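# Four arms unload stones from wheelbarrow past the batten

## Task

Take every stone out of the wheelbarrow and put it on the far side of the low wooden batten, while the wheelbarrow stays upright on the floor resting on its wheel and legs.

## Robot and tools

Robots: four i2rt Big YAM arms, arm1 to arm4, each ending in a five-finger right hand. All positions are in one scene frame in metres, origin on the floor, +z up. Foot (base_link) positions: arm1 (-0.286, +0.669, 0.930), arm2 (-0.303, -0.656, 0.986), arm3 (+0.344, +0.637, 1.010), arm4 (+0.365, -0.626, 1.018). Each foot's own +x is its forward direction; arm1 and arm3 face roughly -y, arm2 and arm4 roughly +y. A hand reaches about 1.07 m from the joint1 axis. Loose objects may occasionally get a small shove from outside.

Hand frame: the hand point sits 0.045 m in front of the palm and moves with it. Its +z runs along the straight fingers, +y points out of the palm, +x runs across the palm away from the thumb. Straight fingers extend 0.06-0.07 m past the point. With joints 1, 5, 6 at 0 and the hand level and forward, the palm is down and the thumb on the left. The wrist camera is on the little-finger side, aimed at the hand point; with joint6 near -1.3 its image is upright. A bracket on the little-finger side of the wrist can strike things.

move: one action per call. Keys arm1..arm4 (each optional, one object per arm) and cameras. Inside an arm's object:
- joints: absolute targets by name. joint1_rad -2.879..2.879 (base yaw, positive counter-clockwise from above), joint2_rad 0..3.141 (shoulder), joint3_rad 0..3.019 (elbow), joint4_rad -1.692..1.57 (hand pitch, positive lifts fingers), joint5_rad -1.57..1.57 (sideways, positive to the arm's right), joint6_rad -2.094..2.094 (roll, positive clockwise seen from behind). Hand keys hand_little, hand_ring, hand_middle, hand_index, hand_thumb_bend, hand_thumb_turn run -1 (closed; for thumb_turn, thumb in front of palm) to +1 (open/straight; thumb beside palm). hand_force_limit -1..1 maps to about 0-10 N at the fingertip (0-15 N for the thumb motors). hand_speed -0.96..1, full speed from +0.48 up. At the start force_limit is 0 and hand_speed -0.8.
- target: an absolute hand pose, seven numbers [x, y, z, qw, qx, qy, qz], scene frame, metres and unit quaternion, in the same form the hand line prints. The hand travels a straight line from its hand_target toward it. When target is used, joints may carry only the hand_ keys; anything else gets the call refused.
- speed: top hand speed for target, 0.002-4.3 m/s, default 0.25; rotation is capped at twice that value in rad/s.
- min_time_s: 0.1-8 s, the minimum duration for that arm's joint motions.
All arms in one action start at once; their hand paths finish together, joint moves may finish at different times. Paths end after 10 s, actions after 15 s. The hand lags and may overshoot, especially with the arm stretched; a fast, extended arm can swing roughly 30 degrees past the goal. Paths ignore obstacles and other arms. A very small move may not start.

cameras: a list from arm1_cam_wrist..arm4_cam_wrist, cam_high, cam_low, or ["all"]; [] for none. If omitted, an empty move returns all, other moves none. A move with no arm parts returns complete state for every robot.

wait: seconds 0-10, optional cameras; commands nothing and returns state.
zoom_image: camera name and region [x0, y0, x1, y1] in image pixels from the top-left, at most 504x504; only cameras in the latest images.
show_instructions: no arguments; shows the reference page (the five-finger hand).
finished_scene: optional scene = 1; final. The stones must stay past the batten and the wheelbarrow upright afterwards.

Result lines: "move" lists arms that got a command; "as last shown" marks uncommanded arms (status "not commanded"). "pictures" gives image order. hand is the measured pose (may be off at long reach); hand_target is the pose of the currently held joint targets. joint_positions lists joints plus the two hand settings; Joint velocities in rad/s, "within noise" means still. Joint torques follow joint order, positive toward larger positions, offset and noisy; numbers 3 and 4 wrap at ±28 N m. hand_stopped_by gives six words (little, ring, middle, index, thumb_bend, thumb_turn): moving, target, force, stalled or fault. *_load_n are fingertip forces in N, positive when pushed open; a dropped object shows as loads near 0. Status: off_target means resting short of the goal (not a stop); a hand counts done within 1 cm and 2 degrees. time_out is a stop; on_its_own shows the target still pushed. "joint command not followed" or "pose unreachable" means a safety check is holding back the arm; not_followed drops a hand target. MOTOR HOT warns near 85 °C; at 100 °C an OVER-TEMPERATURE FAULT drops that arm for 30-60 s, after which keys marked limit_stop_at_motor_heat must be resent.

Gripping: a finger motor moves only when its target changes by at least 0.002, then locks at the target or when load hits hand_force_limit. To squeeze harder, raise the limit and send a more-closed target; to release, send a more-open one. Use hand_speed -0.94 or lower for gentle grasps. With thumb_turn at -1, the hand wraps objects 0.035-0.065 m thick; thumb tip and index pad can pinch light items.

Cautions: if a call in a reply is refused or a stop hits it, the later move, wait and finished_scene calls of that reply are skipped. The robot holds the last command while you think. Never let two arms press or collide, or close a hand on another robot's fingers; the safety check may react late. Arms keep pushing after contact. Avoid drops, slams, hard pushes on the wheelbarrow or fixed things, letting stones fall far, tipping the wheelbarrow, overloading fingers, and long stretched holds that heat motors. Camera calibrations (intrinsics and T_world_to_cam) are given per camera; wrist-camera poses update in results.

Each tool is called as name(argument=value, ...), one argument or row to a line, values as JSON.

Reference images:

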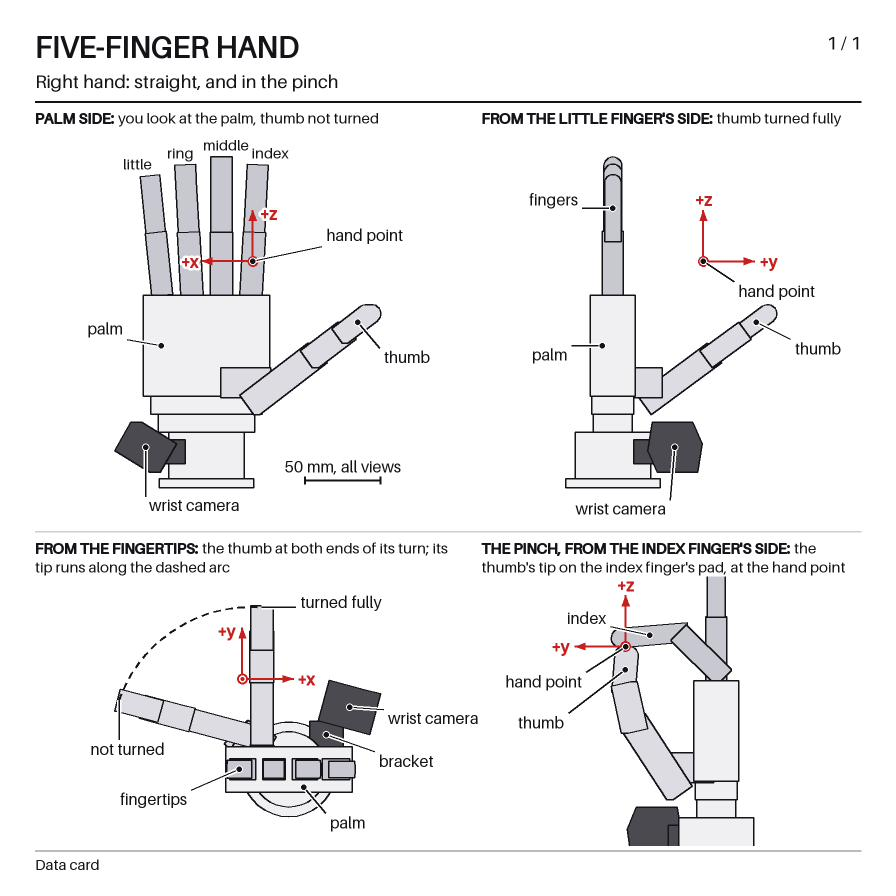

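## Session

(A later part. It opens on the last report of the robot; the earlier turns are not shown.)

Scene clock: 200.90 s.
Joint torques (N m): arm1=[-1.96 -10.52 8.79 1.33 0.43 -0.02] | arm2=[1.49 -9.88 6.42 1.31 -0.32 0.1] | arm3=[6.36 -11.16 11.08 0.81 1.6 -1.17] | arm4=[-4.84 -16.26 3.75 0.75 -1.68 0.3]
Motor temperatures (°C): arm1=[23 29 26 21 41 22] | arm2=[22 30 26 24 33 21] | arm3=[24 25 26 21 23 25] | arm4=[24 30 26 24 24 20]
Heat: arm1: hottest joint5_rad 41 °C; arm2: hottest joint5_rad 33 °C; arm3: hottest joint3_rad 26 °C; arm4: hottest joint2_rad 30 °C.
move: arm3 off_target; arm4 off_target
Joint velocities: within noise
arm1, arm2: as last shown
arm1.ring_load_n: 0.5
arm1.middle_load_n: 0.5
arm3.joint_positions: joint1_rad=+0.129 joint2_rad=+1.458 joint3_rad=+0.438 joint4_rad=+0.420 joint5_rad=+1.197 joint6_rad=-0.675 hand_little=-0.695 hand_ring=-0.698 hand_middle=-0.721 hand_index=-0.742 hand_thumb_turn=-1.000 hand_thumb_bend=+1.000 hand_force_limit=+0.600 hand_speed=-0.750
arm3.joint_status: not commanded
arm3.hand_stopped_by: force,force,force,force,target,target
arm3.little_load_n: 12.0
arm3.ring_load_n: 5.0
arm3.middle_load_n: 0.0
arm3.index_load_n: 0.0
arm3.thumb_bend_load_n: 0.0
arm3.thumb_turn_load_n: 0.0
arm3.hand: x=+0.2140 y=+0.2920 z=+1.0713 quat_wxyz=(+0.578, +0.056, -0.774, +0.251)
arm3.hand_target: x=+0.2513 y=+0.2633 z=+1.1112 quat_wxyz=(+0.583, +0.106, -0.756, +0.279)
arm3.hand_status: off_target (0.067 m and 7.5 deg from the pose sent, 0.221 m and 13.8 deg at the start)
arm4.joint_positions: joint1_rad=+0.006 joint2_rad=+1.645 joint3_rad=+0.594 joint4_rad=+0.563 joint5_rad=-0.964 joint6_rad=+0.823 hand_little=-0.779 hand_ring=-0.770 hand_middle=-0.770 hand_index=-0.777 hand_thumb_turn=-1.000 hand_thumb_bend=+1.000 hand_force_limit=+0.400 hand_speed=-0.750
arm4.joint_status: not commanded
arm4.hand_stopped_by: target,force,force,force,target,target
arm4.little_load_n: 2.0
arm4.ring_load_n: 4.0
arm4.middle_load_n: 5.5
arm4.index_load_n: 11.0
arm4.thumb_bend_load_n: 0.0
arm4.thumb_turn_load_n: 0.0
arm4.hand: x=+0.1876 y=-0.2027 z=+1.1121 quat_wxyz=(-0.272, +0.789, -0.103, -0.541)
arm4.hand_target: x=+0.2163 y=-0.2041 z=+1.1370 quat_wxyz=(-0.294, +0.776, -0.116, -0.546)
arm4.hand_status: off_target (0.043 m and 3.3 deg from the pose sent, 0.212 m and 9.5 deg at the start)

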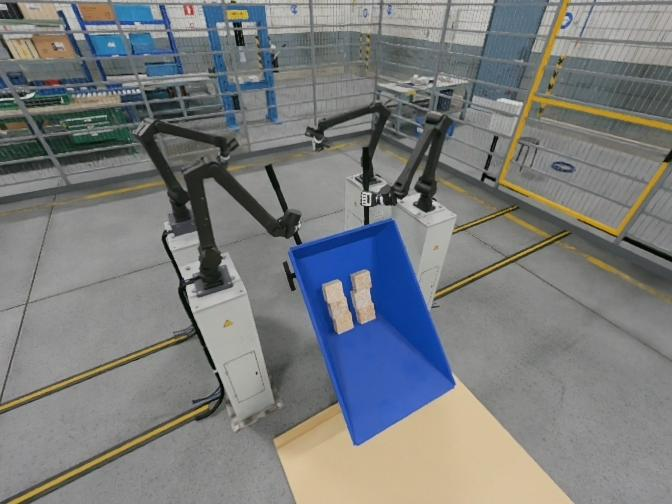

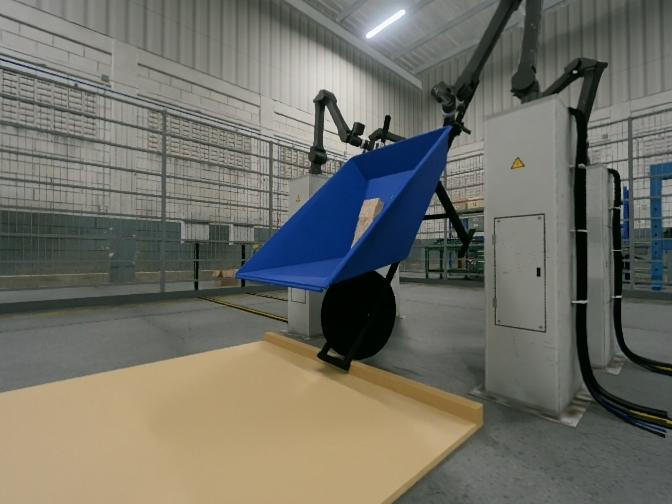

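move(
  arm3={"target": [0.405, 0.262, 1.172, 0.6357, 0.1331, -0.712, 0.268], "speed": 0.06},
  arm4={"target": [0.370, -0.207, 1.195, -0.2873, 0.7345, -0.1347, -0.5997], "speed": 0.06},
  cameras=["cam_high", "cam_low"],
)

zoom_image(
  camera="cam_low",
  region=[200, 180, 450, 430],
)

Scene clock: 207.33 s.
Joint torques (N m): arm1=[-2.02 -10.58 8.79 1.33 0.43 -0.02] | arm2=[1.49 -9.88 6.41 1.31 -0.32 0.09] | arm3=[4.42 -11.22 13.98 -2.52 2.32 -0.38] | arm4=[-4.13 -11.99 6.3 0.12 -1.58 0.04]
Motor temperatures (°C): arm1=[23 29 26 21 38 22] | arm2=[22 30 26 24 32 21] | arm3=[24 25 27 21 24 25] | arm4=[24 30 26 24 25 20]
Heat: arm1: hottest joint5_rad 38 °C; arm2: hottest joint5_rad 32 °C; arm3: hottest joint3_rad 27 °C; arm4: hottest joint2_rad 30 °C.
move: arm3 off_target; arm4 off_target
Joint velocities: within noise
arm1, arm2: as last shown
arm1.ring_load_n: 0.0
arm1.middle_load_n: 0.0
arm2.middle_load_n: 0.5
arm2.thumb_turn_load_n: -0.5
arm3.joint_positions: joint1_rad=+0.562 joint2_rad=+1.704 joint3_rad=+0.968 joint4_rad=-1.656 joint5_rad=+1.433 joint6_rad=+1.007 hand_little=-0.695 hand_ring=-0.698 hand_middle=-0.721 hand_index=-0.742 hand_thumb_turn=-1.000 hand_thumb_bend=+1.000 hand_force_limit=+0.600 hand_speed=-0.750
arm3.joint_status: not commanded
arm3.hand_stopped_by: force,force,force,force,target,target
arm3.little_load_n: 16.0
arm3.ring_load_n: 4.5
arm3.middle_load_n: 0.0
arm3.index_load_n: 0.0
arm3.thumb_bend_load_n: 0.0
arm3.thumb_turn_load_n: 0.0
arm3.hand: x=+0.3600 y=+0.2899 z=+1.1433 quat_wxyz=(+0.634, +0.115, -0.730, +0.228)
arm3.hand_target: x=+0.4025 y=+0.2662 z=+1.1711 quat_wxyz=(+0.624, +0.140, -0.719, +0.272)
arm3.hand_status: off_target (0.060 m and 5.5 deg from the pose sent, 0.218 m and 13.3 deg at the start; a joint's target at an end of its range on 21 of 178 steps)
arm4.joint_positions: joint1_rad=-0.382 joint2_rad=+1.587 joint3_rad=+0.776 joint4_rad=+0.054 joint5_rad=-1.371 joint6_rad=+0.565 hand_little=-0.780 hand_ring=-0.770 hand_middle=-0.770 hand_index=-0.777 hand_thumb_turn=-1.000 hand_thumb_bend=+1.000 hand_force_limit=+0.400 hand_speed=-0.750
arm4.joint_status: not commanded
arm4.hand_stopped_by: target,force,force,force,target,target
arm4.little_load_n: 0.5
arm4.ring_load_n: 2.5
arm4.middle_load_n: 4.5
arm4.index_load_n: 10.5
arm4.thumb_bend_load_n: 0.0
arm4.thumb_turn_load_n: -0.5
arm4.hand: x=+0.3400 y=-0.2005 z=+1.1858 quat_wxyz=(-0.267, +0.744, -0.121, -0.600)
arm4.hand_target: x=+0.3680 y=-0.2065 z=+1.1945 quat_wxyz=(-0.288, +0.734, -0.135, -0.600)
arm4.hand_status: off_target (0.032 m and 3.0 deg from the pose sent, 0.200 m and 10.1 deg at the start)

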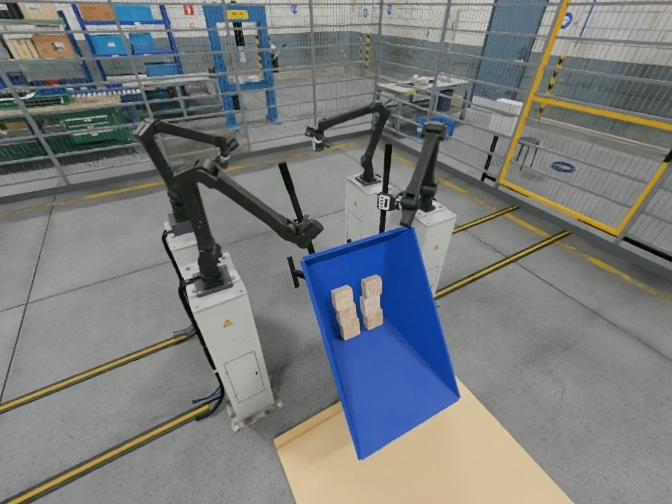

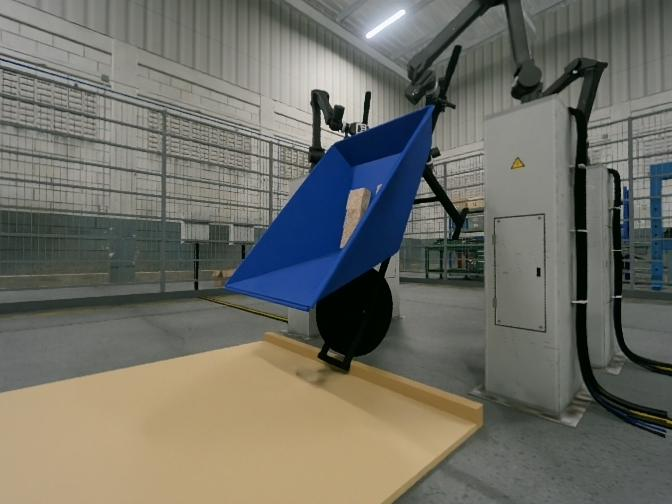

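Scaled by 2.016 from the camera's image (finer frame: 960x720).

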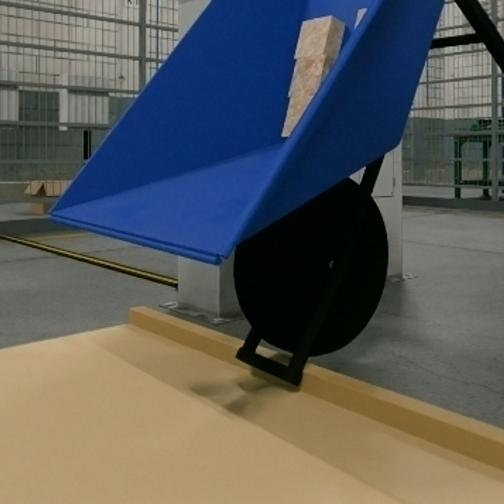

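move(
  arm3={"target": [0.485, 0.268, 1.187, 0.606, 0.273, -0.629, 0.405], "speed": 0.06},
  arm4={"target": [0.447, -0.208, 1.207, -0.384, 0.641, -0.261, -0.610], "speed": 0.06},
  cameras=["cam_high", "cam_low"],
)

zoom_image(
  camera="cam_low",
  region=[200, 130, 450, 430],
)

Scene clock: 212.97 s.
Joint torques (N m): arm1=[-2.02 -10.52 8.8 1.32 0.43 -0.02] | arm2=[1.55 -9.93 6.41 1.32 -0.32 0.09] | arm3=[5.25 -10.11 12.33 -1.25 2.08 -0.61] | arm4=[-4.95 -10.46 2.74 1.73 -0.56 0.63]
Motor temperatures (°C): arm1=[23 29 26 21 36 22] | arm2=[22 29 26 24 30 21] | arm3=[24 25 27 21 25 25] | arm4=[24 30 26 24 25 20]
Heat: arm1: hottest joint5_rad 36 °C; arm2: hottest joint5_rad 30 °C; arm3: hottest joint3_rad 27 °C; arm4: hottest joint2_rad 30 °C.
move: arm3 off_target; arm4 off_target
Joint velocities: within noise
arm1, arm2: as last shown
arm2.middle_load_n: 0.0
arm2.thumb_turn_load_n: 0.0
arm3.joint_positions: joint1_rad=+0.761 joint2_rad=+1.691 joint3_rad=+0.984 joint4_rad=-1.684 joint5_rad=+1.557 joint6_rad=+1.012 hand_little=-0.696 hand_ring=-0.698 hand_middle=-0.721 hand_index=-0.742 hand_thumb_turn=-1.000 hand_thumb_bend=+1.000 hand_force_limit=+0.600 hand_speed=-0.750
arm3.joint_status: not commanded
arm3.hand_stopped_by: force,force,force,force,target,target
arm3.little_load_n: 8.0
arm3.ring_load_n: 3.5
arm3.middle_load_n: 1.0
arm3.index_load_n: 0.0
arm3.thumb_bend_load_n: 0.0
arm3.thumb_turn_load_n: 0.5
arm3.hand: x=+0.4356 y=+0.2790 z=+1.1688 quat_wxyz=(+0.620, +0.207, -0.679, +0.335)
arm3.hand_target: x=+0.4828 y=+0.2716 z=+1.1866 quat_wxyz=(+0.610, +0.242, -0.659, +0.367)
arm3.hand_status: off_target (0.054 m and 12.6 deg from the pose sent, 0.134 m and 29.8 deg at the start; a joint's target at an end of its range on 98 of 134 steps)
arm4.joint_positions: joint1_rad=-0.548 joint2_rad=+1.711 joint3_rad=+0.633 joint4_rad=+1.230 joint5_rad=-1.281 joint6_rad=+1.470 hand_little=-0.780 hand_ring=-0.771 hand_middle=-0.771 hand_index=-0.777 hand_thumb_turn=-1.000 hand_thumb_bend=+1.000 hand_force_limit=+0.400 hand_speed=-0.750
arm4.joint_status: not commanded
arm4.hand_stopped_by: target,force,force,force,target,target
arm4.little_load_n: 0.0
arm4.ring_load_n: 0.0
arm4.middle_load_n: 1.0
arm4.index_load_n: 11.5
arm4.thumb_bend_load_n: 0.0
arm4.thumb_turn_load_n: 0.0
arm4.hand: x=+0.4154 y=-0.1911 z=+1.2122 quat_wxyz=(-0.388, +0.656, -0.217, -0.610)
arm4.hand_target: x=+0.4443 y=-0.2067 z=+1.2072 quat_wxyz=(-0.384, +0.643, -0.262, -0.609)
arm4.hand_status: off_target (0.036 m and 5.3 deg from the pose sent, 0.109 m and 24.1 deg at the start)

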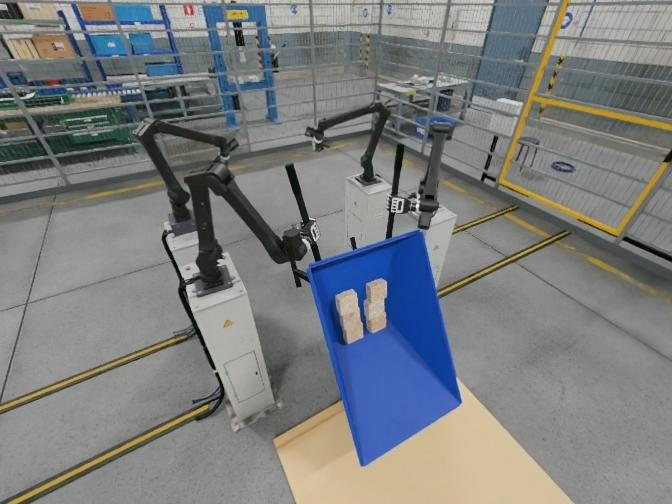

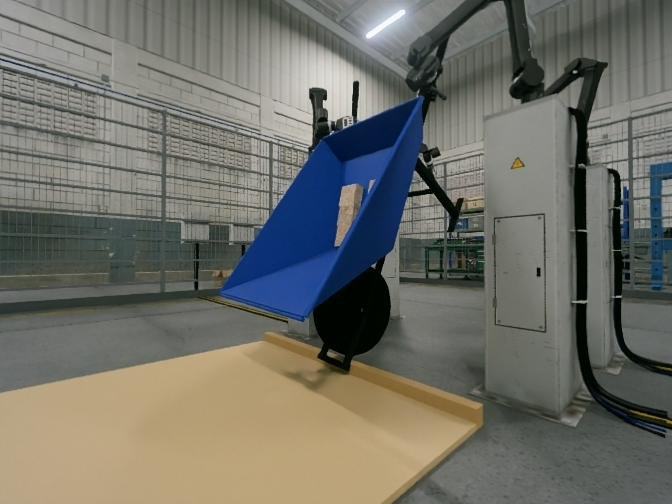

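Scaled by 1.680 from the camera's image (finer frame: 960x720).

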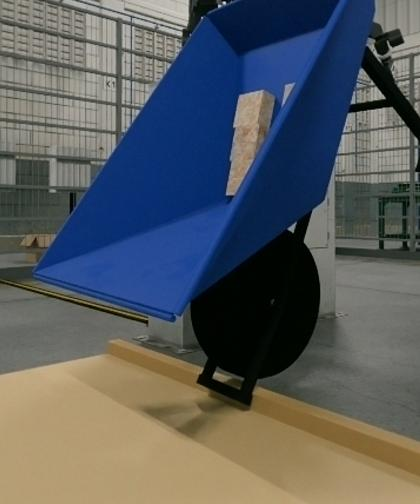

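move(
  arm3={"target": [0.555, 0.270, 1.197, 0.622, 0.250, -0.648, 0.362], "speed": 0.06},
  arm4={"target": [0.520, -0.202, 1.222, -0.375, 0.625, -0.270, -0.628], "speed": 0.06},
  cameras=["cam_high", "cam_low"],
)

zoom_image(
  camera="cam_low",
  region=[200, 130, 450, 430],
)

Scene clock: 216.50 s.
Joint torques (N m): arm1=[-2.02 -10.58 8.8 1.33 0.43 -0.02] | arm2=[1.49 -9.88 6.41 1.32 -0.32 0.09] | arm3=[-0.5 -11.75 6.49 -0.98 0.04 -0.01] | arm4=[3.14 -12.57 3.14 1.62 -0.49 0.43]
Motor temperatures (°C): arm1=[23 28 26 21 35 22] | arm2=[22 29 26 24 30 21] | arm3=[24 25 28 21 25 25] | arm4=[24 30 25 24 25 20]
Heat: arm1: hottest joint5_rad 35 °C; arm2: hottest joint5_rad 30 °C; arm3: hottest joint3_rad 28 °C; arm4: hottest joint2_rad 30 °C.
move: arm3 off_target; arm4 off_target
Joint velocities: within noise
arm1, arm2: as last shown
arm1.thumb_bend_load_n: -0.5
arm1.thumb_turn_load_n: 0.5
arm3.joint_positions: joint1_rad=+0.943 joint2_rad=+1.751 joint3_rad=+1.217 joint4_rad=-1.686 joint5_rad=+1.549 joint6_rad=+0.822 hand_little=-0.697 hand_ring=-0.698 hand_middle=-0.721 hand_index=-0.741 hand_thumb_turn=-1.000 hand_thumb_bend=+1.000 hand_force_limit=+0.600 hand_speed=-0.750
arm3.joint_status: not commanded
arm3.hand_stopped_by: force,force,force,force,target,target
arm3.little_load_n: 0.0
arm3.ring_load_n: 0.0
arm3.middle_load_n: 0.0
arm3.index_load_n: 2.5
arm3.thumb_bend_load_n: 0.0
arm3.thumb_turn_load_n: 0.5
arm3.hand: x=+0.5560 y=+0.2647 z=+1.2067 quat_wxyz=(+0.590, +0.274, -0.657, +0.382)
arm3.hand_target: x=+0.5545 y=+0.2694 z=+1.1972 quat_wxyz=(+0.591, +0.281, -0.660, +0.370)
arm3.hand_status: off_target (0.011 m and 5.2 deg from the pose sent, 0.123 m and 6.8 deg at the start; a joint's target at an end of its range on 92 of 92 steps)
arm4.joint_positions: joint1_rad=-0.788 joint2_rad=+1.856 joint3_rad=+0.804 joint4_rad=+1.509 joint5_rad=-1.391 joint6_rad=+1.852 hand_little=-0.780 hand_ring=-0.771 hand_middle=-0.771 hand_index=-0.778 hand_thumb_turn=-1.000 hand_thumb_bend=+1.000 hand_force_limit=+0.400 hand_speed=-0.750
arm4.joint_status: not commanded
arm4.hand_stopped_by: target,force,force,force,target,target
arm4.little_load_n: 0.0
arm4.ring_load_n: 0.0
arm4.middle_load_n: 0.0
arm4.index_load_n: 0.0
arm4.thumb_bend_load_n: 0.0
arm4.thumb_turn_load_n: -0.5
arm4.hand: x=+0.5421 y=-0.1994 z=+1.2288 quat_wxyz=(-0.406, +0.620, -0.275, -0.612)
arm4.hand_target: x=+0.5207 y=-0.2022 z=+1.2223 quat_wxyz=(-0.375, +0.627, -0.271, -0.627)
arm4.hand_status: off_target (0.023 m and 4.0 deg from the pose sent, 0.106 m and 7.5 deg at the start)

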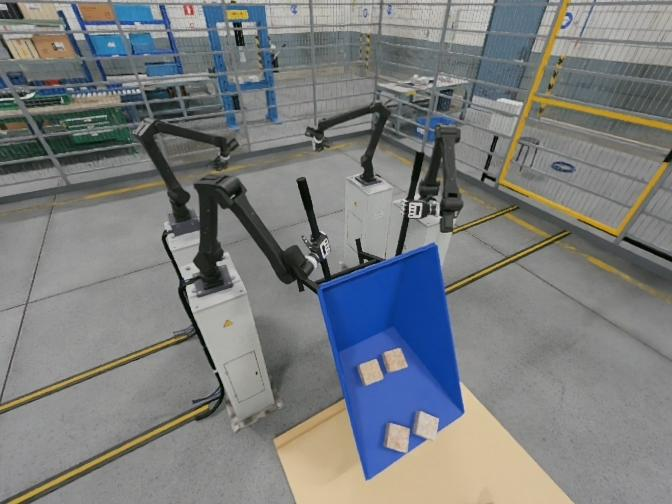

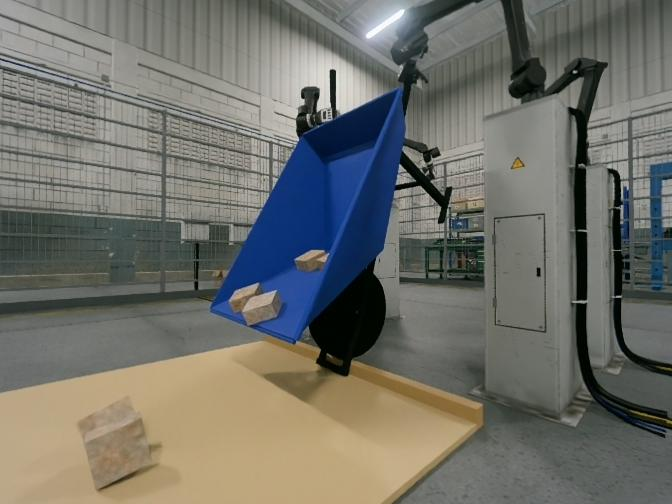

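Scaled by 1.680 from the camera's image (finer frame: 960x720).

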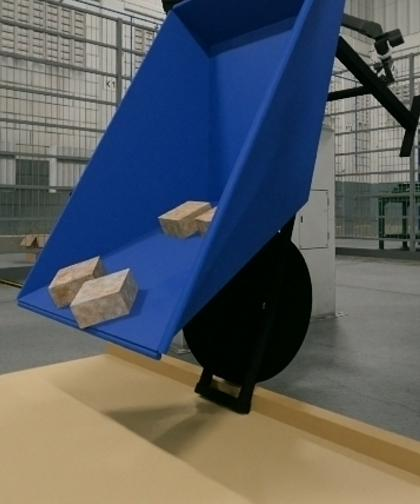

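wait(
  seconds=1,
  cameras=["cam_high", "cam_low"],
)

Scene clock: 217.57 s.
Joint torques (N m): arm1=[-2.02 -10.52 8.8 1.33 0.43 -0.02] | arm2=[1.49 -9.93 6.39 1.32 -0.32 0.09] | arm3=[-0.44 -11.75 6.49 -0.95 0.05 -0.01] | arm4=[2.96 -12.75 3 1.59 -0.5 0.46]
Motor temperatures (°C): arm1=[23 28 26 21 35 22] | arm2=[22 29 26 24 30 21] | arm3=[24 25 27 21 25 25] | arm4=[24 30 25 24 25 20]
Heat: arm1: hottest joint5_rad 35 °C; arm2: hottest joint5_rad 30 °C; arm3: hottest joint3_rad 27 °C; arm4: hottest joint2_rad 30 °C.
Joint velocities: within noise
arm1.joint_positions: joint1_rad=-0.447 joint2_rad=+1.255 joint3_rad=+0.986 joint4_rad=-0.978 joint5_rad=+0.778 joint6_rad=-0.398 hand_little=-0.780 hand_ring=-0.753 hand_middle=-0.753 hand_index=-0.753 hand_thumb_turn=-1.000 hand_thumb_bend=+1.000 hand_force_limit=+0.100 hand_speed=-0.700
arm1.joint_status: not commanded
arm1.hand_stopped_by: force,force,force,force,target,target
arm1.little_load_n: 0.0
arm1.ring_load_n: 0.0
arm1.middle_load_n: 0.0
arm1.index_load_n: 0.0
arm1.thumb_bend_load_n: 0.0
arm1.thumb_turn_load_n: 0.0
arm1.hand: x=-0.5558 y=+0.4204 z=+1.1143 quat_wxyz=(+0.406, -0.088, -0.909, -0.021)
arm1.hand_target: x=-0.5599 y=+0.4200 z=+1.1200 quat_wxyz=(+0.410, -0.095, -0.907, -0.012)
arm1.hand_status: not commanded
arm2.joint_positions: joint1_rad=+0.441 joint2_rad=+1.394 joint3_rad=+0.930 joint4_rad=-0.760 joint5_rad=-0.748 joint6_rad=+0.365 hand_little=-0.752 hand_ring=-0.725 hand_middle=-0.752 hand_index=-0.752 hand_thumb_turn=-1.000 hand_thumb_bend=+1.000 hand_force_limit=+0.100 hand_speed=-0.700
arm2.joint_status: not commanded
arm2.hand_stopped_by: force,force,force,force,target,target
arm2.little_load_n: 0.0
arm2.ring_load_n: 0.0
arm2.middle_load_n: 0.0
arm2.index_load_n: 0.0
arm2.thumb_bend_load_n: 0.0
arm2.thumb_turn_load_n: 0.0
arm2.hand: x=-0.6195 y=-0.3801 z=+1.1408 quat_wxyz=(-0.006, +0.915, +0.096, -0.391)
arm2.hand_target: x=-0.6201 y=-0.3800 z=+1.1401 quat_wxyz=(-0.010, +0.915, +0.095, -0.392)
arm2.hand_status: not commanded
arm3.joint_positions: joint1_rad=+0.943 joint2_rad=+1.751 joint3_rad=+1.217 joint4_rad=-1.686 joint5_rad=+1.549 joint6_rad=+0.822 hand_little=-0.697 hand_ring=-0.698 hand_middle=-0.721 hand_index=-0.741 hand_thumb_turn=-1.000 hand_thumb_bend=+1.000 hand_force_limit=+0.600 hand_speed=-0.750
arm3.joint_status: not commanded
arm3.hand_stopped_by: force,force,force,force,target,target
arm3.little_load_n: 0.0
arm3.ring_load_n: 0.0
arm3.middle_load_n: 0.0
arm3.index_load_n: 2.5
arm3.thumb_bend_load_n: 0.0
arm3.thumb_turn_load_n: 0.5
arm3.hand: x=+0.5560 y=+0.2647 z=+1.2067 quat_wxyz=(+0.590, +0.274, -0.657, +0.382)
arm3.hand_target: x=+0.5545 y=+0.2694 z=+1.1972 quat_wxyz=(+0.591, +0.281, -0.660, +0.370)
arm3.hand_status: off_target (0.011 m and 5.2 deg from the pose sent, 0.123 m and 6.8 deg at the start; a joint's target at an end of its range on 92 of 92 steps)
arm4.joint_positions: joint1_rad=-0.788 joint2_rad=+1.856 joint3_rad=+0.804 joint4_rad=+1.509 joint5_rad=-1.391 joint6_rad=+1.853 hand_little=-0.780 hand_ring=-0.771 hand_middle=-0.771 hand_index=-0.778 hand_thumb_turn=-1.000 hand_thumb_bend=+1.000 hand_force_limit=+0.400 hand_speed=-0.750
arm4.joint_status: not commanded
arm4.hand_stopped_by: target,force,force,force,target,target
arm4.little_load_n: 0.0
arm4.ring_load_n: 0.0
arm4.middle_load_n: 0.0
arm4.index_load_n: 0.0
arm4.thumb_bend_load_n: 0.0
arm4.thumb_turn_load_n: -0.5
arm4.hand: x=+0.5421 y=-0.1994 z=+1.2289 quat_wxyz=(-0.406, +0.620, -0.275, -0.612)
arm4.hand_target: x=+0.5207 y=-0.2022 z=+1.2223 quat_wxyz=(-0.375, +0.627, -0.271, -0.627)
arm4.hand_status: off_target (0.023 m and 4.0 deg from the pose sent, 0.106 m and 7.5 deg at the start)
wait: 1.00 s; at rest by 0.20 s

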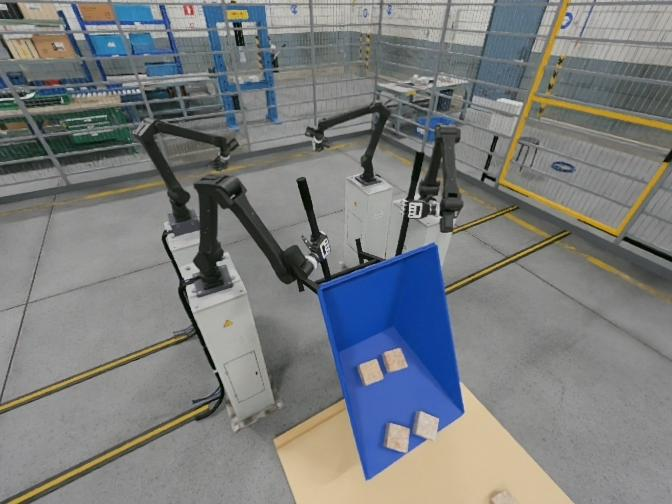

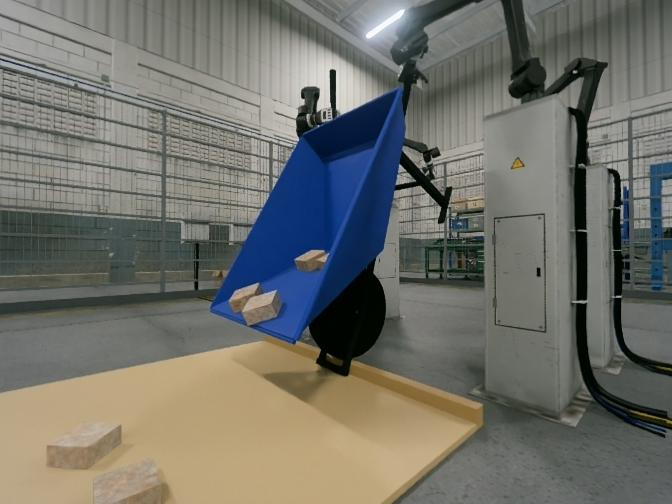

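move(
  arm3={"target": [0.640, 0.262, 1.200, 0.590, 0.290, -0.650, 0.380], "speed": 0.05},
  arm4={"target": [0.600, -0.206, 1.224, -0.385, 0.605, -0.285, -0.635], "speed": 0.05},
  cameras=["cam_high", "cam_low"],
)

Scene clock: 220.20 s.
Joint torques (N m): arm1=[-2.02 -10.58 8.8 1.33 0.43 -0.02] | arm2=[1.55 -9.88 6.41 1.31 -0.32 0.09] | arm3=[2.08 -11.58 10.06 -0.68 -0.18 0.19] | arm4=[0.91 -11.4 5.75 1.05 0.03 0.34]
Motor temperatures (°C): arm1=[23 28 26 21 35 22] | arm2=[22 28 26 24 29 21] | arm3=[24 25 27 21 25 25] | arm4=[24 29 25 24 25 20]
Heat: arm1: hottest joint5_rad 35 °C; arm2: hottest joint5_rad 29 °C; arm3: hottest joint3_rad 27 °C; arm4: hottest joint2_rad 29 °C.
move: arm3 off_target; arm4 off_target
Joint velocities: within noise
arm1, arm2: as last shown
arm1.middle_load_n: 0.5
arm2.thumb_turn_load_n: -0.5
arm3.joint_positions: joint1_rad=+0.994 joint2_rad=+1.837 joint3_rad=+1.382 joint4_rad=-1.691 joint5_rad=+1.531 joint6_rad=+0.709 hand_little=-0.697 hand_ring=-0.698 hand_middle=-0.721 hand_index=-0.741 hand_thumb_turn=-1.000 hand_thumb_bend=+1.000 hand_force_limit=+0.600 hand_speed=-0.750
arm3.joint_status: not commanded
arm3.hand_stopped_by: force,force,force,force,target,target
arm3.little_load_n: 0.0
arm3.ring_load_n: 0.0
arm3.middle_load_n: 0.0
arm3.index_load_n: 5.5
arm3.thumb_bend_load_n: 0.0
arm3.thumb_turn_load_n: 0.5
arm3.hand: x=+0.6149 y=+0.2534 z=+1.2167 quat_wxyz=(+0.584, +0.303, -0.650, +0.380)
arm3.hand_target: x=+0.6384 y=+0.2624 z=+1.2005 quat_wxyz=(+0.571, +0.310, -0.655, +0.387)
arm3.hand_status: off_target (0.031 m and 1.6 deg from the pose sent, 0.084 m and 2.0 deg at the start; a joint's target at an end of its range on 66 of 69 steps)
arm4.joint_positions: joint1_rad=-0.880 joint2_rad=+1.911 joint3_rad=+0.913 joint4_rad=+1.546 joint5_rad=-1.462 joint6_rad=+1.986 hand_little=-0.780 hand_ring=-0.771 hand_middle=-0.771 hand_index=-0.778 hand_thumb_turn=-1.000 hand_thumb_bend=+1.000 hand_force_limit=+0.400 hand_speed=-0.750
arm4.joint_status: not commanded
arm4.hand_stopped_by: target,force,force,force,target,target
arm4.little_load_n: 0.0
arm4.ring_load_n: 0.0
arm4.middle_load_n: 0.0
arm4.index_load_n: 0.0
arm4.thumb_bend_load_n: 0.0
arm4.thumb_turn_load_n: -0.5
arm4.hand: x=+0.5983 y=-0.2070 z=+1.2339 quat_wxyz=(-0.397, +0.619, -0.297, -0.609)
arm4.hand_target: x=+0.5996 y=-0.2058 z=+1.2241 quat_wxyz=(-0.384, +0.619, -0.303, -0.614)
arm4.hand_status: off_target (0.010 m and 3.9 deg from the pose sent, 0.058 m and 4.1 deg at the start; a joint's target at an end of its range on 57 of 69 steps)

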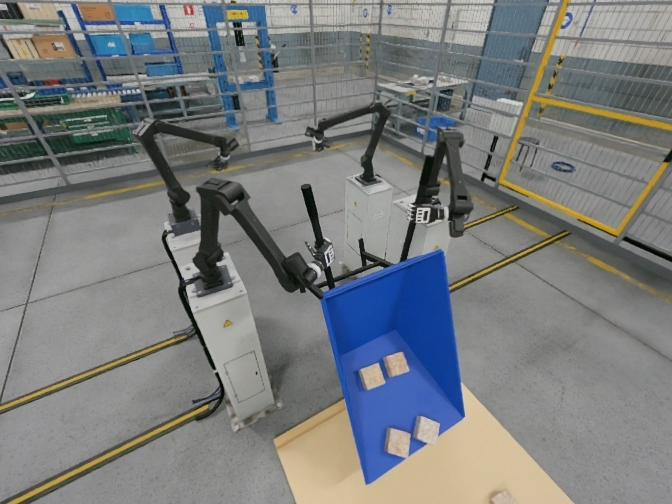

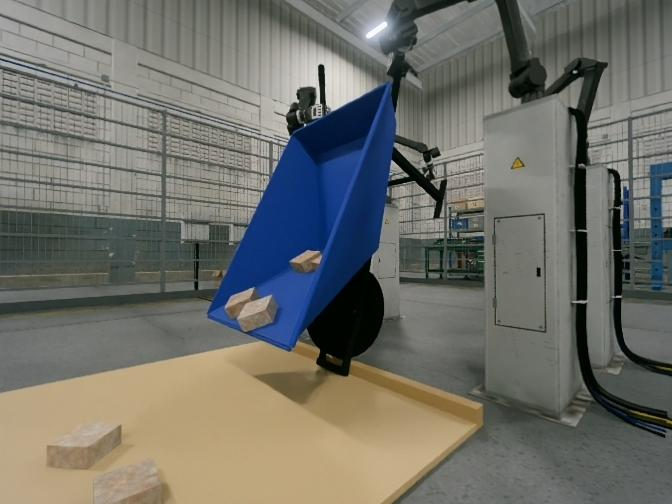

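move(
  arm3={"target": [0.715, 0.262, 1.205, 0.575, 0.320, -0.645, 0.390], "speed": 0.06},
  arm4={"target": [0.675, -0.206, 1.228, -0.385, 0.600, -0.310, -0.630], "speed": 0.06},
  cameras=["cam_high", "cam_low"],
)

Scene clock: 222.23 s.
Joint torques (N m): arm1=[-2.02 -10.58 8.8 1.32 0.43 -0.02] | arm2=[1.49 -9.88 6.41 1.32 -0.32 0.09] | arm3=[1.49 -14.04 10.32 -0.49 -0.5 0.54] | arm4=[0.91 -14.27 6.09 0.64 -0.3 0.17]
Motor temperatures (°C): arm1=[23 28 26 21 34 22] | arm2=[22 28 26 24 29 21] | arm3=[24 25 27 21 24 25] | arm4=[24 29 25 24 25 19]
Heat: arm1: hottest joint5_rad 34 °C; arm2: hottest joint5_rad 29 °C; arm3: hottest joint3_rad 27 °C; arm4: hottest joint2_rad 29 °C.
move: arm3 off_target; arm4 off_target
Joint velocities: within noise
arm1, arm2: as last shown
arm1.middle_load_n: 0.0
arm2.thumb_turn_load_n: 0.0
arm3.joint_positions: joint1_rad=+1.068 joint2_rad=+1.949 joint3_rad=+1.580 joint4_rad=-1.691 joint5_rad=+1.524 joint6_rad=+0.562 hand_little=-0.697 hand_ring=-0.698 hand_middle=-0.721 hand_index=-0.741 hand_thumb_turn=-1.000 hand_thumb_bend=+1.000 hand_force_limit=+0.600 hand_speed=-0.750
arm3.joint_status: not commanded
arm3.hand_stopped_by: force,force,force,force,target,target
arm3.little_load_n: 0.0
arm3.ring_load_n: 0.0
arm3.middle_load_n: 0.0
arm3.index_load_n: 8.0
arm3.thumb_bend_load_n: 0.0
arm3.thumb_turn_load_n: 0.0
arm3.hand: x=+0.6910 y=+0.2505 z=+1.2251 quat_wxyz=(+0.580, +0.347, -0.630, +0.382)
arm3.hand_target: x=+0.7135 y=+0.2625 z=+1.2056 quat_wxyz=(+0.556, +0.341, -0.646, +0.397)
arm3.hand_status: off_target (0.033 m and 3.7 deg from the pose sent, 0.101 m and 2.6 deg at the start; a joint's target at an end of its range on 36 of 56 steps)
arm4.joint_positions: joint1_rad=-0.969 joint2_rad=+1.994 joint3_rad=+1.085 joint4_rad=+1.514 joint5_rad=-1.494 joint6_rad=+2.085 hand_little=-0.780 hand_ring=-0.771 hand_middle=-0.771 hand_index=-0.778 hand_thumb_turn=-1.000 hand_thumb_bend=+1.000 hand_force_limit=+0.400 hand_speed=-0.750
arm4.joint_status: not commanded
arm4.hand_stopped_by: target,force,force,force,target,target
arm4.little_load_n: 0.0
arm4.ring_load_n: 0.0
arm4.middle_load_n: 0.0
arm4.index_load_n: 0.0
arm4.thumb_bend_load_n: 0.5
arm4.thumb_turn_load_n: -0.5
arm4.hand: x=+0.6757 y=-0.2057 z=+1.2397 quat_wxyz=(-0.400, +0.607, -0.330, -0.602)
arm4.hand_target: x=+0.6748 y=-0.2059 z=+1.2282 quat_wxyz=(-0.387, +0.613, -0.331, -0.605)
arm4.hand_status: off_target (0.012 m and 4.4 deg from the pose sent, 0.077 m and 3.8 deg at the start; a joint's target at an end of its range on 53 of 56 steps)

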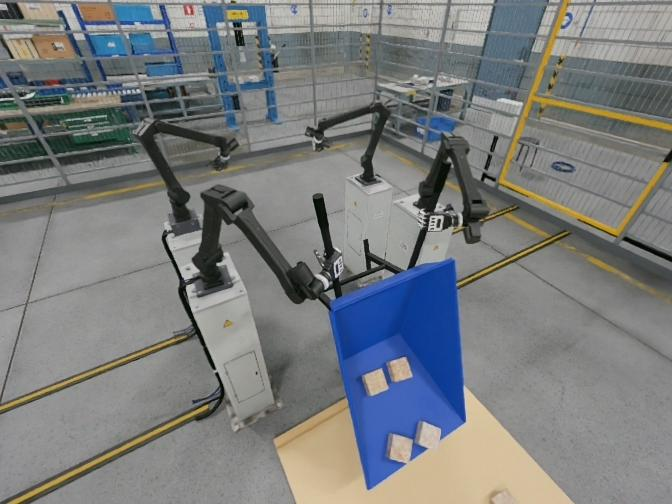

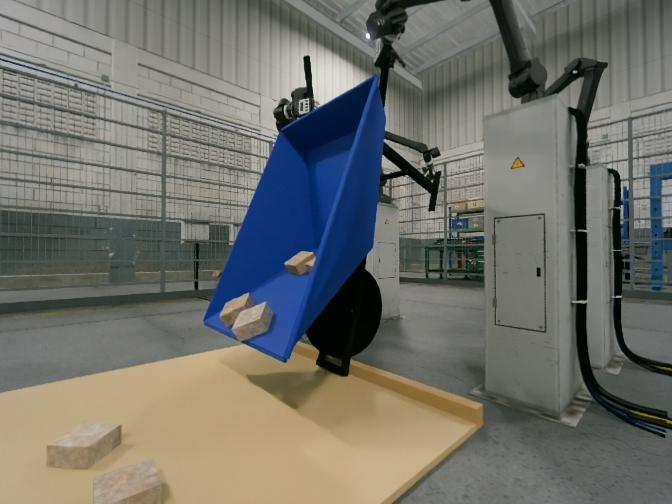

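move(
  arm3={"target": [0.775, 0.260, 1.205, 0.560, 0.350, -0.635, 0.400], "speed": 0.06},
  arm4={"target": [0.742, -0.206, 1.228, -0.380, 0.595, -0.345, -0.620], "speed": 0.06},
  cameras=["cam_high", "cam_low"],
)

Scene clock: 225.90 s.
Joint torques (N m): arm1=[-1.96 -10.58 8.8 1.33 0.43 -0.02] | arm2=[1.49 -9.88 6.41 1.32 -0.32 0.09] | arm3=[0.97 -16.97 8.49 1.05 -0.64 0.63] | arm4=[1.2 -15.38 6.83 1.01 -0.56 0.18]
Motor temperatures (°C): arm1=[23 28 26 21 33 22] | arm2=[22 28 26 24 28 21] | arm3=[24 25 28 21 24 25] | arm4=[24 29 26 24 24 19]
Heat: arm1: hottest joint5_rad 33 °C; arm2: hottest joint2_rad 28 °C; arm3: hottest joint3_rad 28 °C; arm4: hottest joint2_rad 29 °C.
move: arm3 off_target; arm4 off_target
Joint velocities: within noise
arm1, arm2: as last shown
arm1.thumb_bend_load_n: -0.5
arm1.thumb_turn_load_n: 0.5
arm2.thumb_bend_load_n: -0.5
arm3.joint_positions: joint1_rad=+1.120 joint2_rad=+2.054 joint3_rad=+1.758 joint4_rad=-1.625 joint5_rad=+1.531 joint6_rad=+0.365 hand_little=-0.697 hand_ring=-0.698 hand_middle=-0.721 hand_index=-0.741 hand_thumb_turn=-1.000 hand_thumb_bend=+1.000 hand_force_limit=+0.600 hand_speed=-0.750
arm3.joint_status: not commanded
arm3.hand_stopped_by: force,force,force,force,target,target
arm3.little_load_n: 0.0
arm3.ring_load_n: 0.0
arm3.middle_load_n: 0.0
arm3.index_load_n: 6.0
arm3.thumb_bend_load_n: 0.0
arm3.thumb_turn_load_n: 0.5
arm3.hand: x=+0.7574 y=+0.2478 z=+1.2286 quat_wxyz=(+0.580, +0.383, -0.608, +0.383)
arm3.hand_target: x=+0.7744 y=+0.2602 z=+1.2057 quat_wxyz=(+0.548, +0.366, -0.633, +0.407)
arm3.hand_status: off_target (0.032 m and 5.7 deg from the pose sent, 0.087 m and 3.2 deg at the start)
arm4.joint_positions: joint1_rad=-1.033 joint2_rad=+2.062 joint3_rad=+1.240 joint4_rad=+1.370 joint5_rad=-1.520 joint6_rad=+2.085 hand_little=-0.779 hand_ring=-0.771 hand_middle=-0.771 hand_index=-0.778 hand_thumb_turn=-1.000 hand_thumb_bend=+1.000 hand_force_limit=+0.400 hand_speed=-0.750
arm4.joint_status: not commanded
arm4.hand_stopped_by: target,force,force,force,target,target
arm4.little_load_n: 4.0
arm4.ring_load_n: 0.0
arm4.middle_load_n: 0.0
arm4.index_load_n: 0.0
arm4.thumb_bend_load_n: 0.0
arm4.thumb_turn_load_n: 0.0
arm4.hand: x=+0.7429 y=-0.2051 z=+1.2428 quat_wxyz=(-0.393, +0.596, -0.363, -0.599)
arm4.hand_target: x=+0.7418 y=-0.2059 z=+1.2282 quat_wxyz=(-0.380, +0.604, -0.360, -0.601)
arm4.hand_status: off_target (0.015 m and 3.5 deg from the pose sent, 0.067 m and 3.7 deg at the start; a joint's target at an end of its range on 102 of 102 steps)

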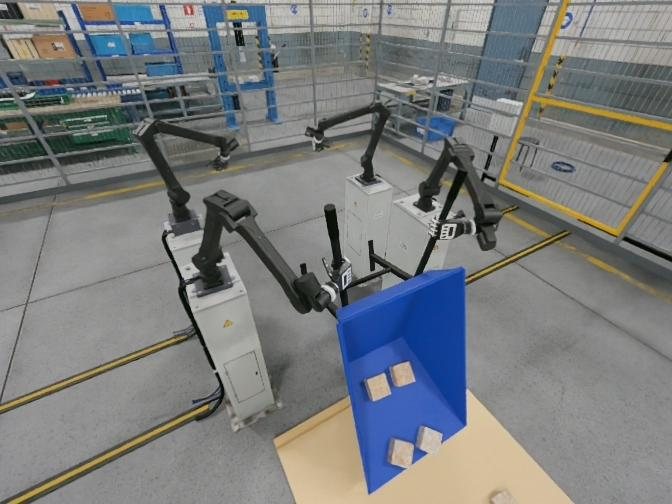

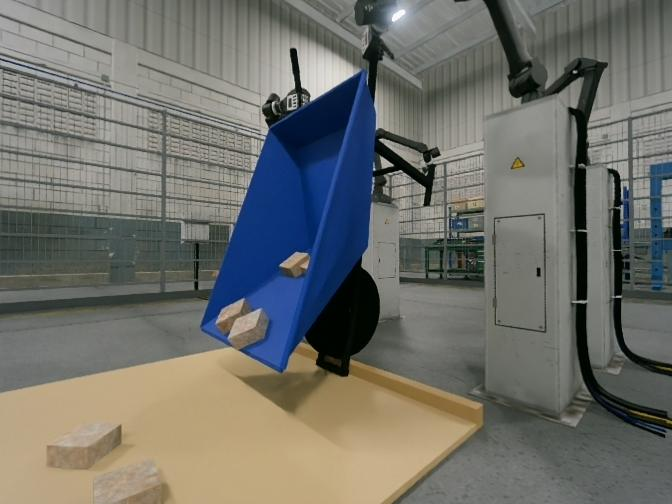

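move(
  arm3={"target": [0.840, 0.256, 1.205, 0.548, 0.380, -0.620, 0.410], "speed": 0.08},
  arm4={"target": [0.810, -0.206, 1.228, -0.375, 0.590, -0.380, -0.610], "speed": 0.08},
  cameras=["cam_high", "cam_low"],
)

Scene clock: 232.00 s.
Joint torques (N m): arm1=[-1.96 -10.58 8.79 1.35 0.43 -0.02] | arm2=[1.55 -9.88 6.39 1.31 -0.32 0.09] | arm3=[1.08 -19.19 7.77 2.24 -0.26 0.84] | arm4=[0.85 -17.08 7.98 1.2 -0.56 0.15]
Motor temperatures (°C): arm1=[23 28 27 21 32 21] | arm2=[22 28 26 24 28 21] | arm3=[24 25 27 21 24 25] | arm4=[24 29 26 24 24 19]
Heat: arm1: hottest joint5_rad 32 °C; arm2: hottest joint2_rad 28 °C; arm3: hottest joint3_rad 27 °C; arm4: hottest joint2_rad 29 °C.
move: arm3 moving; arm4 off_target
Joint velocities: within noise
arm1, arm2: as last shown
arm1.thumb_bend_load_n: 0.0
arm1.thumb_turn_load_n: 0.0
arm2.thumb_bend_load_n: 0.0
arm3.joint_positions: joint1_rad=+1.162 joint2_rad=+2.128 joint3_rad=+1.887 joint4_rad=-1.325 joint5_rad=+1.535 joint6_rad=-0.044 hand_little=-0.697 hand_ring=-0.698 hand_middle=-0.721 hand_index=-0.741 hand_thumb_turn=-1.000 hand_thumb_bend=+1.000 hand_force_limit=+0.600 hand_speed=-0.750
arm3.joint_status: not commanded
arm3.hand_stopped_by: force,force,force,force,target,target
arm3.little_load_n: 0.0
arm3.ring_load_n: 0.0
arm3.middle_load_n: 0.0
arm3.index_load_n: 8.5
arm3.thumb_bend_load_n: 0.0
arm3.thumb_turn_load_n: 0.5
arm3.hand: x=+0.8236 y=+0.2452 z=+1.2298 quat_wxyz=(+0.581, +0.416, -0.585, +0.384)
arm3.hand_target: x=+0.8397 y=+0.2565 z=+1.2058 quat_wxyz=(+0.542, +0.393, -0.613, +0.419)
arm3.hand_status: moving (0.032 m and 7.5 deg from the pose sent, 0.086 m and 5.0 deg at the start)
arm4.joint_positions: joint1_rad=-1.083 joint2_rad=+2.149 joint3_rad=+1.418 joint4_rad=+1.225 joint5_rad=-1.544 joint6_rad=+2.085 hand_little=-0.779 hand_ring=-0.771 hand_middle=-0.771 hand_index=-0.778 hand_thumb_turn=-1.000 hand_thumb_bend=+1.000 hand_force_limit=+0.400 hand_speed=-0.750
arm4.joint_status: not commanded
arm4.hand_stopped_by: target,force,force,force,target,target
arm4.little_load_n: 5.0
arm4.ring_load_n: 0.0
arm4.middle_load_n: 0.0
arm4.index_load_n: 0.0
arm4.thumb_bend_load_n: 0.0
arm4.thumb_turn_load_n: -0.5
arm4.hand: x=+0.8089 y=-0.2046 z=+1.2430 quat_wxyz=(-0.383, +0.584, -0.391, -0.599)
arm4.hand_target: x=+0.8098 y=-0.2060 z=+1.2282 quat_wxyz=(-0.374, +0.593, -0.386, -0.600)
arm4.hand_status: off_target (0.015 m and 2.1 deg from the pose sent, 0.069 m and 3.1 deg at the start; a joint's target at an end of its range on 174 of 177 steps)

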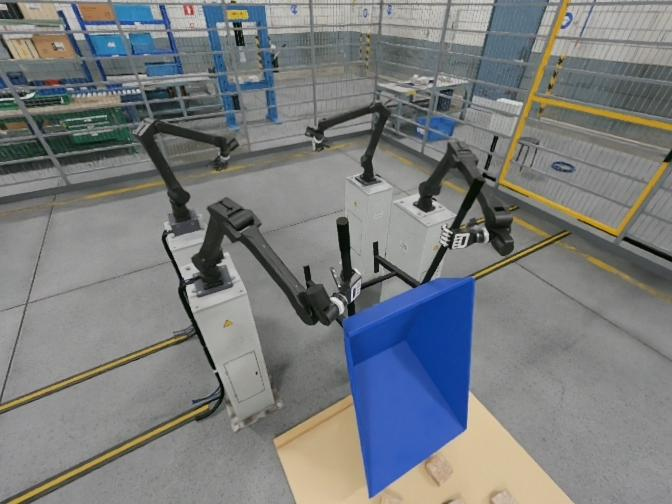

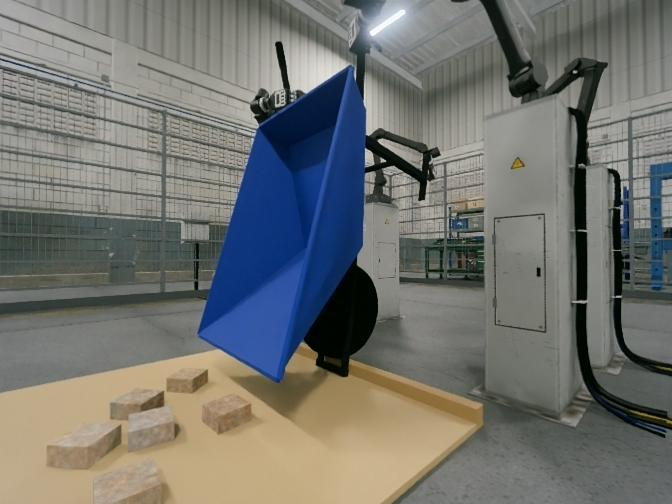

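move(
  arm3={"target": [0.715, 0.260, 1.205, 0.575, 0.330, -0.645, 0.390], "speed": 0.08},
  arm4={"target": [0.675, -0.206, 1.228, -0.385, 0.600, -0.310, -0.630], "speed": 0.08},
)

move(
  arm3={"target": [0.600, 0.264, 1.200, 0.596, 0.273, -0.650, 0.375], "speed": 0.08},
  arm4={"target": [0.560, -0.204, 1.224, -0.380, 0.615, -0.280, -0.632], "speed": 0.08},
  cameras=["cam_high", "cam_low", "arm3_cam_wrist"],
)

Scene clock: 234.87 s.
Joint torques (N m): arm1=[-2.02 -10.58 8.8 1.35 0.43 -0.02] | arm2=[1.49 -9.93 6.41 1.31 -0.32 0.09] | arm3=[1.26 -15.03 8.05 0.29 0.16 0.55] | arm4=[1.55 -17.03 4.21 1.09 0.16 0.19]
Motor temperatures (°C): arm1=[23 27 27 21 32 21] | arm2=[22 27 26 24 27 21] | arm3=[24 25 27 21 24 25] | arm4=[24 29 26 24 24 19]
Heat: arm1: hottest joint5_rad 32 °C; arm2: hottest joint2_rad 27 °C; arm3: hottest joint3_rad 27 °C; arm4: hottest joint2_rad 29 °C.
move: arm3 off_target; arm4 off_target
Joint velocities: within noise
arm1, arm2: as last shown
arm1.index_load_n: 0.5
arm2.thumb_turn_load_n: -0.5
arm3.joint_positions: joint1_rad=+1.075 joint2_rad=+1.873 joint3_rad=+1.473 joint4_rad=-1.192 joint5_rad=+1.540 joint6_rad=+0.085 hand_little=-0.697 hand_ring=-0.698 hand_middle=-0.721 hand_index=-0.741 hand_thumb_turn=-1.000 hand_thumb_bend=+1.000 hand_force_limit=+0.600 hand_speed=-0.750
arm3.joint_status: not commanded
arm3.hand_stopped_by: force,force,force,force,target,target
arm3.little_load_n: 0.0
arm3.ring_load_n: 0.0
arm3.middle_load_n: 0.0
arm3.index_load_n: 4.5
arm3.thumb_bend_load_n: 0.0
arm3.thumb_turn_load_n: 0.5
arm3.hand: x=+0.6997 y=+0.2482 z=+1.2222 quat_wxyz=(+0.579, +0.357, -0.621, +0.390)
arm3.hand_target: x=+0.7141 y=+0.2597 z=+1.2054 quat_wxyz=(+0.556, +0.354, -0.631, +0.409)
arm3.hand_status: off_target (0.026 m and 4.1 deg from the pose sent, 0.112 m and 12.0 deg at the start)
arm4.joint_positions: joint1_rad=-0.977 joint2_rad=+2.029 joint3_rad=+1.109 joint4_rad=+1.502 joint5_rad=-1.508 joint6_rad=+2.085 hand_little=-0.780 hand_ring=-0.771 hand_middle=-0.771 hand_index=-0.778 hand_thumb_turn=-1.000 hand_thumb_bend=+1.000 hand_force_limit=+0.400 hand_speed=-0.750
arm4.joint_status: not commanded
arm4.hand_stopped_by: target,force,force,force,target,target
arm4.little_load_n: 0.0
arm4.ring_load_n: 0.0
arm4.middle_load_n: 0.0
arm4.index_load_n: 0.0
arm4.thumb_bend_load_n: 0.0
arm4.thumb_turn_load_n: -0.5
arm4.hand: x=+0.6851 y=-0.2047 z=+1.2277 quat_wxyz=(-0.390, +0.607, -0.338, -0.604)
arm4.hand_target: x=+0.6751 y=-0.2057 z=+1.2279 quat_wxyz=(-0.386, +0.613, -0.331, -0.605)
arm4.hand_status: off_target (0.010 m and 4.5 deg from the pose sent, 0.135 m and 10.1 deg at the start; a joint's target at an end of its range on 49 of 69 steps)
pictures: none

Scene clock: 237.10 s.
Joint torques (N m): arm1=[-2.02 -10.58 8.8 1.33 0.43 -0.02] | arm2=[1.55 -9.88 6.41 1.32 -0.32 0.09] | arm3=[1.38 -13.1 7.99 0.77 0.55 0.29] | arm4=[1.85 -15.68 3.51 1.14 0.23 0.29]
Motor temperatures (°C): arm1=[23 27 27 21 31 21] | arm2=[22 27 26 24 27 21] | arm3=[24 25 27 21 24 25] | arm4=[24 29 26 24 24 19]
Heat: arm1: hottest joint5_rad 31 °C; arm2: hottest joint2_rad 27 °C; arm3: hottest joint3_rad 27 °C; arm4: hottest joint2_rad 29 °C.
move: arm3 off_target; arm4 off_target
Joint velocities: within noise
arm1, arm2: as last shown
arm1.index_load_n: 0.0
arm1.thumb_turn_load_n: 0.5
arm2.ring_load_n: 0.5
arm2.index_load_n: 0.5
arm2.thumb_turn_load_n: 0.0
arm3.joint_positions: joint1_rad=+0.968 joint2_rad=+1.711 joint3_rad=+1.191 joint4_rad=-1.178 joint5_rad=+1.562 joint6_rad=+0.229 hand_little=-0.697 hand_ring=-0.698 hand_middle=-0.721 hand_index=-0.741 hand_thumb_turn=-1.000 hand_thumb_bend=+1.000 hand_force_limit=+0.600 hand_speed=-0.750
arm3.joint_status: not commanded
arm3.hand_stopped_by: force,force,force,force,target,target
arm3.little_load_n: 0.0
arm3.ring_load_n: 0.0
arm3.middle_load_n: -0.5
arm3.index_load_n: 3.5
arm3.thumb_bend_load_n: 0.0
arm3.thumb_turn_load_n: 0.0
arm3.hand: x=+0.5842 y=+0.2566 z=+1.2074 quat_wxyz=(+0.599, +0.307, -0.639, +0.373)
arm3.hand_target: x=+0.5994 y=+0.2635 z=+1.2003 quat_wxyz=(+0.578, +0.302, -0.646, +0.396)
arm3.hand_status: off_target (0.019 m and 4.2 deg from the pose sent, 0.103 m and 10.5 deg at the start)
arm4.joint_positions: joint1_rad=-0.829 joint2_rad=+1.924 joint3_rad=+0.863 joint4_rad=+1.547 joint5_rad=-1.441 joint6_rad=+1.944 hand_little=-0.780 hand_ring=-0.771 hand_middle=-0.771 hand_index=-0.778 hand_thumb_turn=-1.000 hand_thumb_bend=+1.000 hand_force_limit=+0.400 hand_speed=-0.750
arm4.joint_status: not commanded
arm4.hand_stopped_by: target,force,force,force,target,target
arm4.little_load_n: 0.0
arm4.ring_load_n: 0.5
arm4.middle_load_n: 0.0
arm4.index_load_n: 2.0
arm4.thumb_bend_load_n: 0.0
arm4.thumb_turn_load_n: -0.5
arm4.hand: x=+0.5689 y=-0.2009 z=+1.2171 quat_wxyz=(-0.382, +0.619, -0.294, -0.620)
arm4.hand_target: x=+0.5601 y=-0.2037 z=+1.2238 quat_wxyz=(-0.379, +0.622, -0.288, -0.622)
arm4.hand_status: off_target (0.012 m and 2.2 deg from the pose sent, 0.125 m and 7.5 deg at the start; a joint's target at an end of its range on 63 of 67 steps)
pictures: arm3_cam_wrist, cam_high, cam_low
arm3_cam_wrist: T_world_to_cam=[[-0.84295, 0.52214, 0.12963, 0.20486], [0.17826, 0.49842, -0.84841, 0.79227], [-0.5076, -0.69207, -0.51322, 1.20785]] pos_world=[0.64456, 0.33407, 1.26551]

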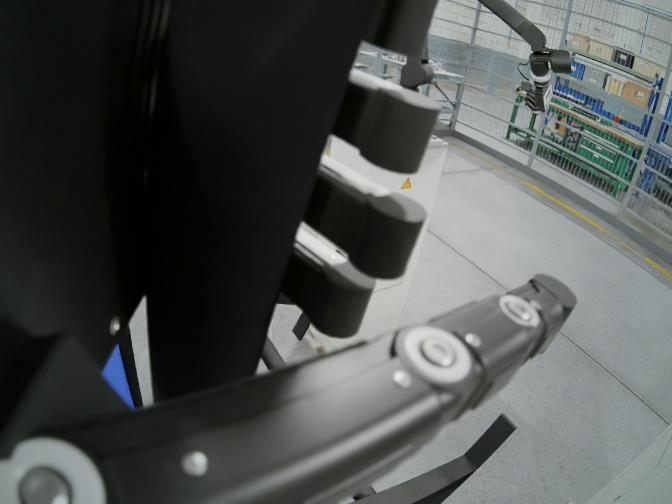

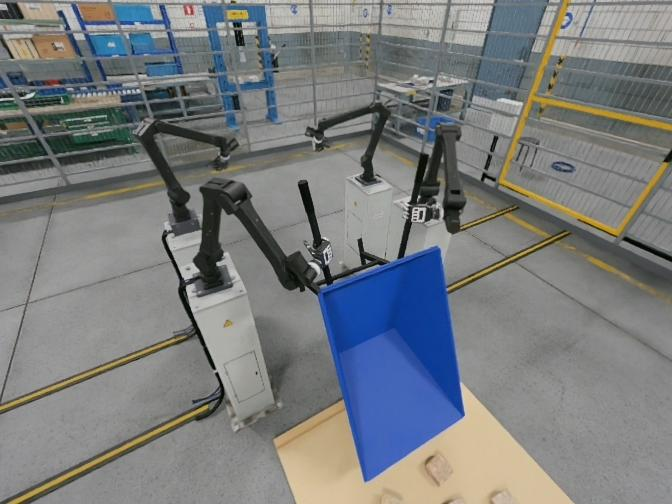

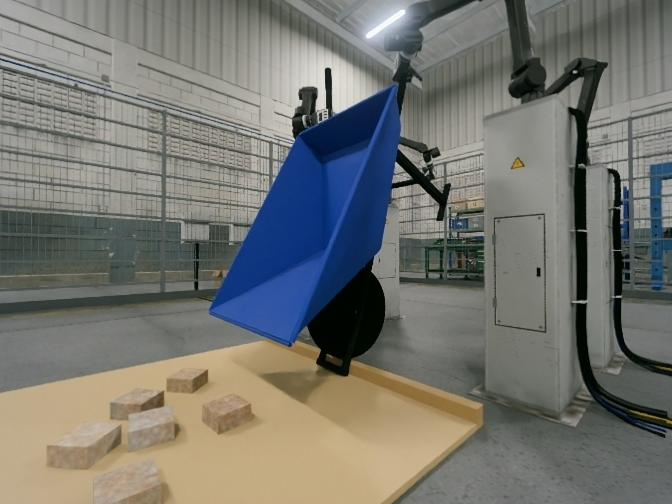

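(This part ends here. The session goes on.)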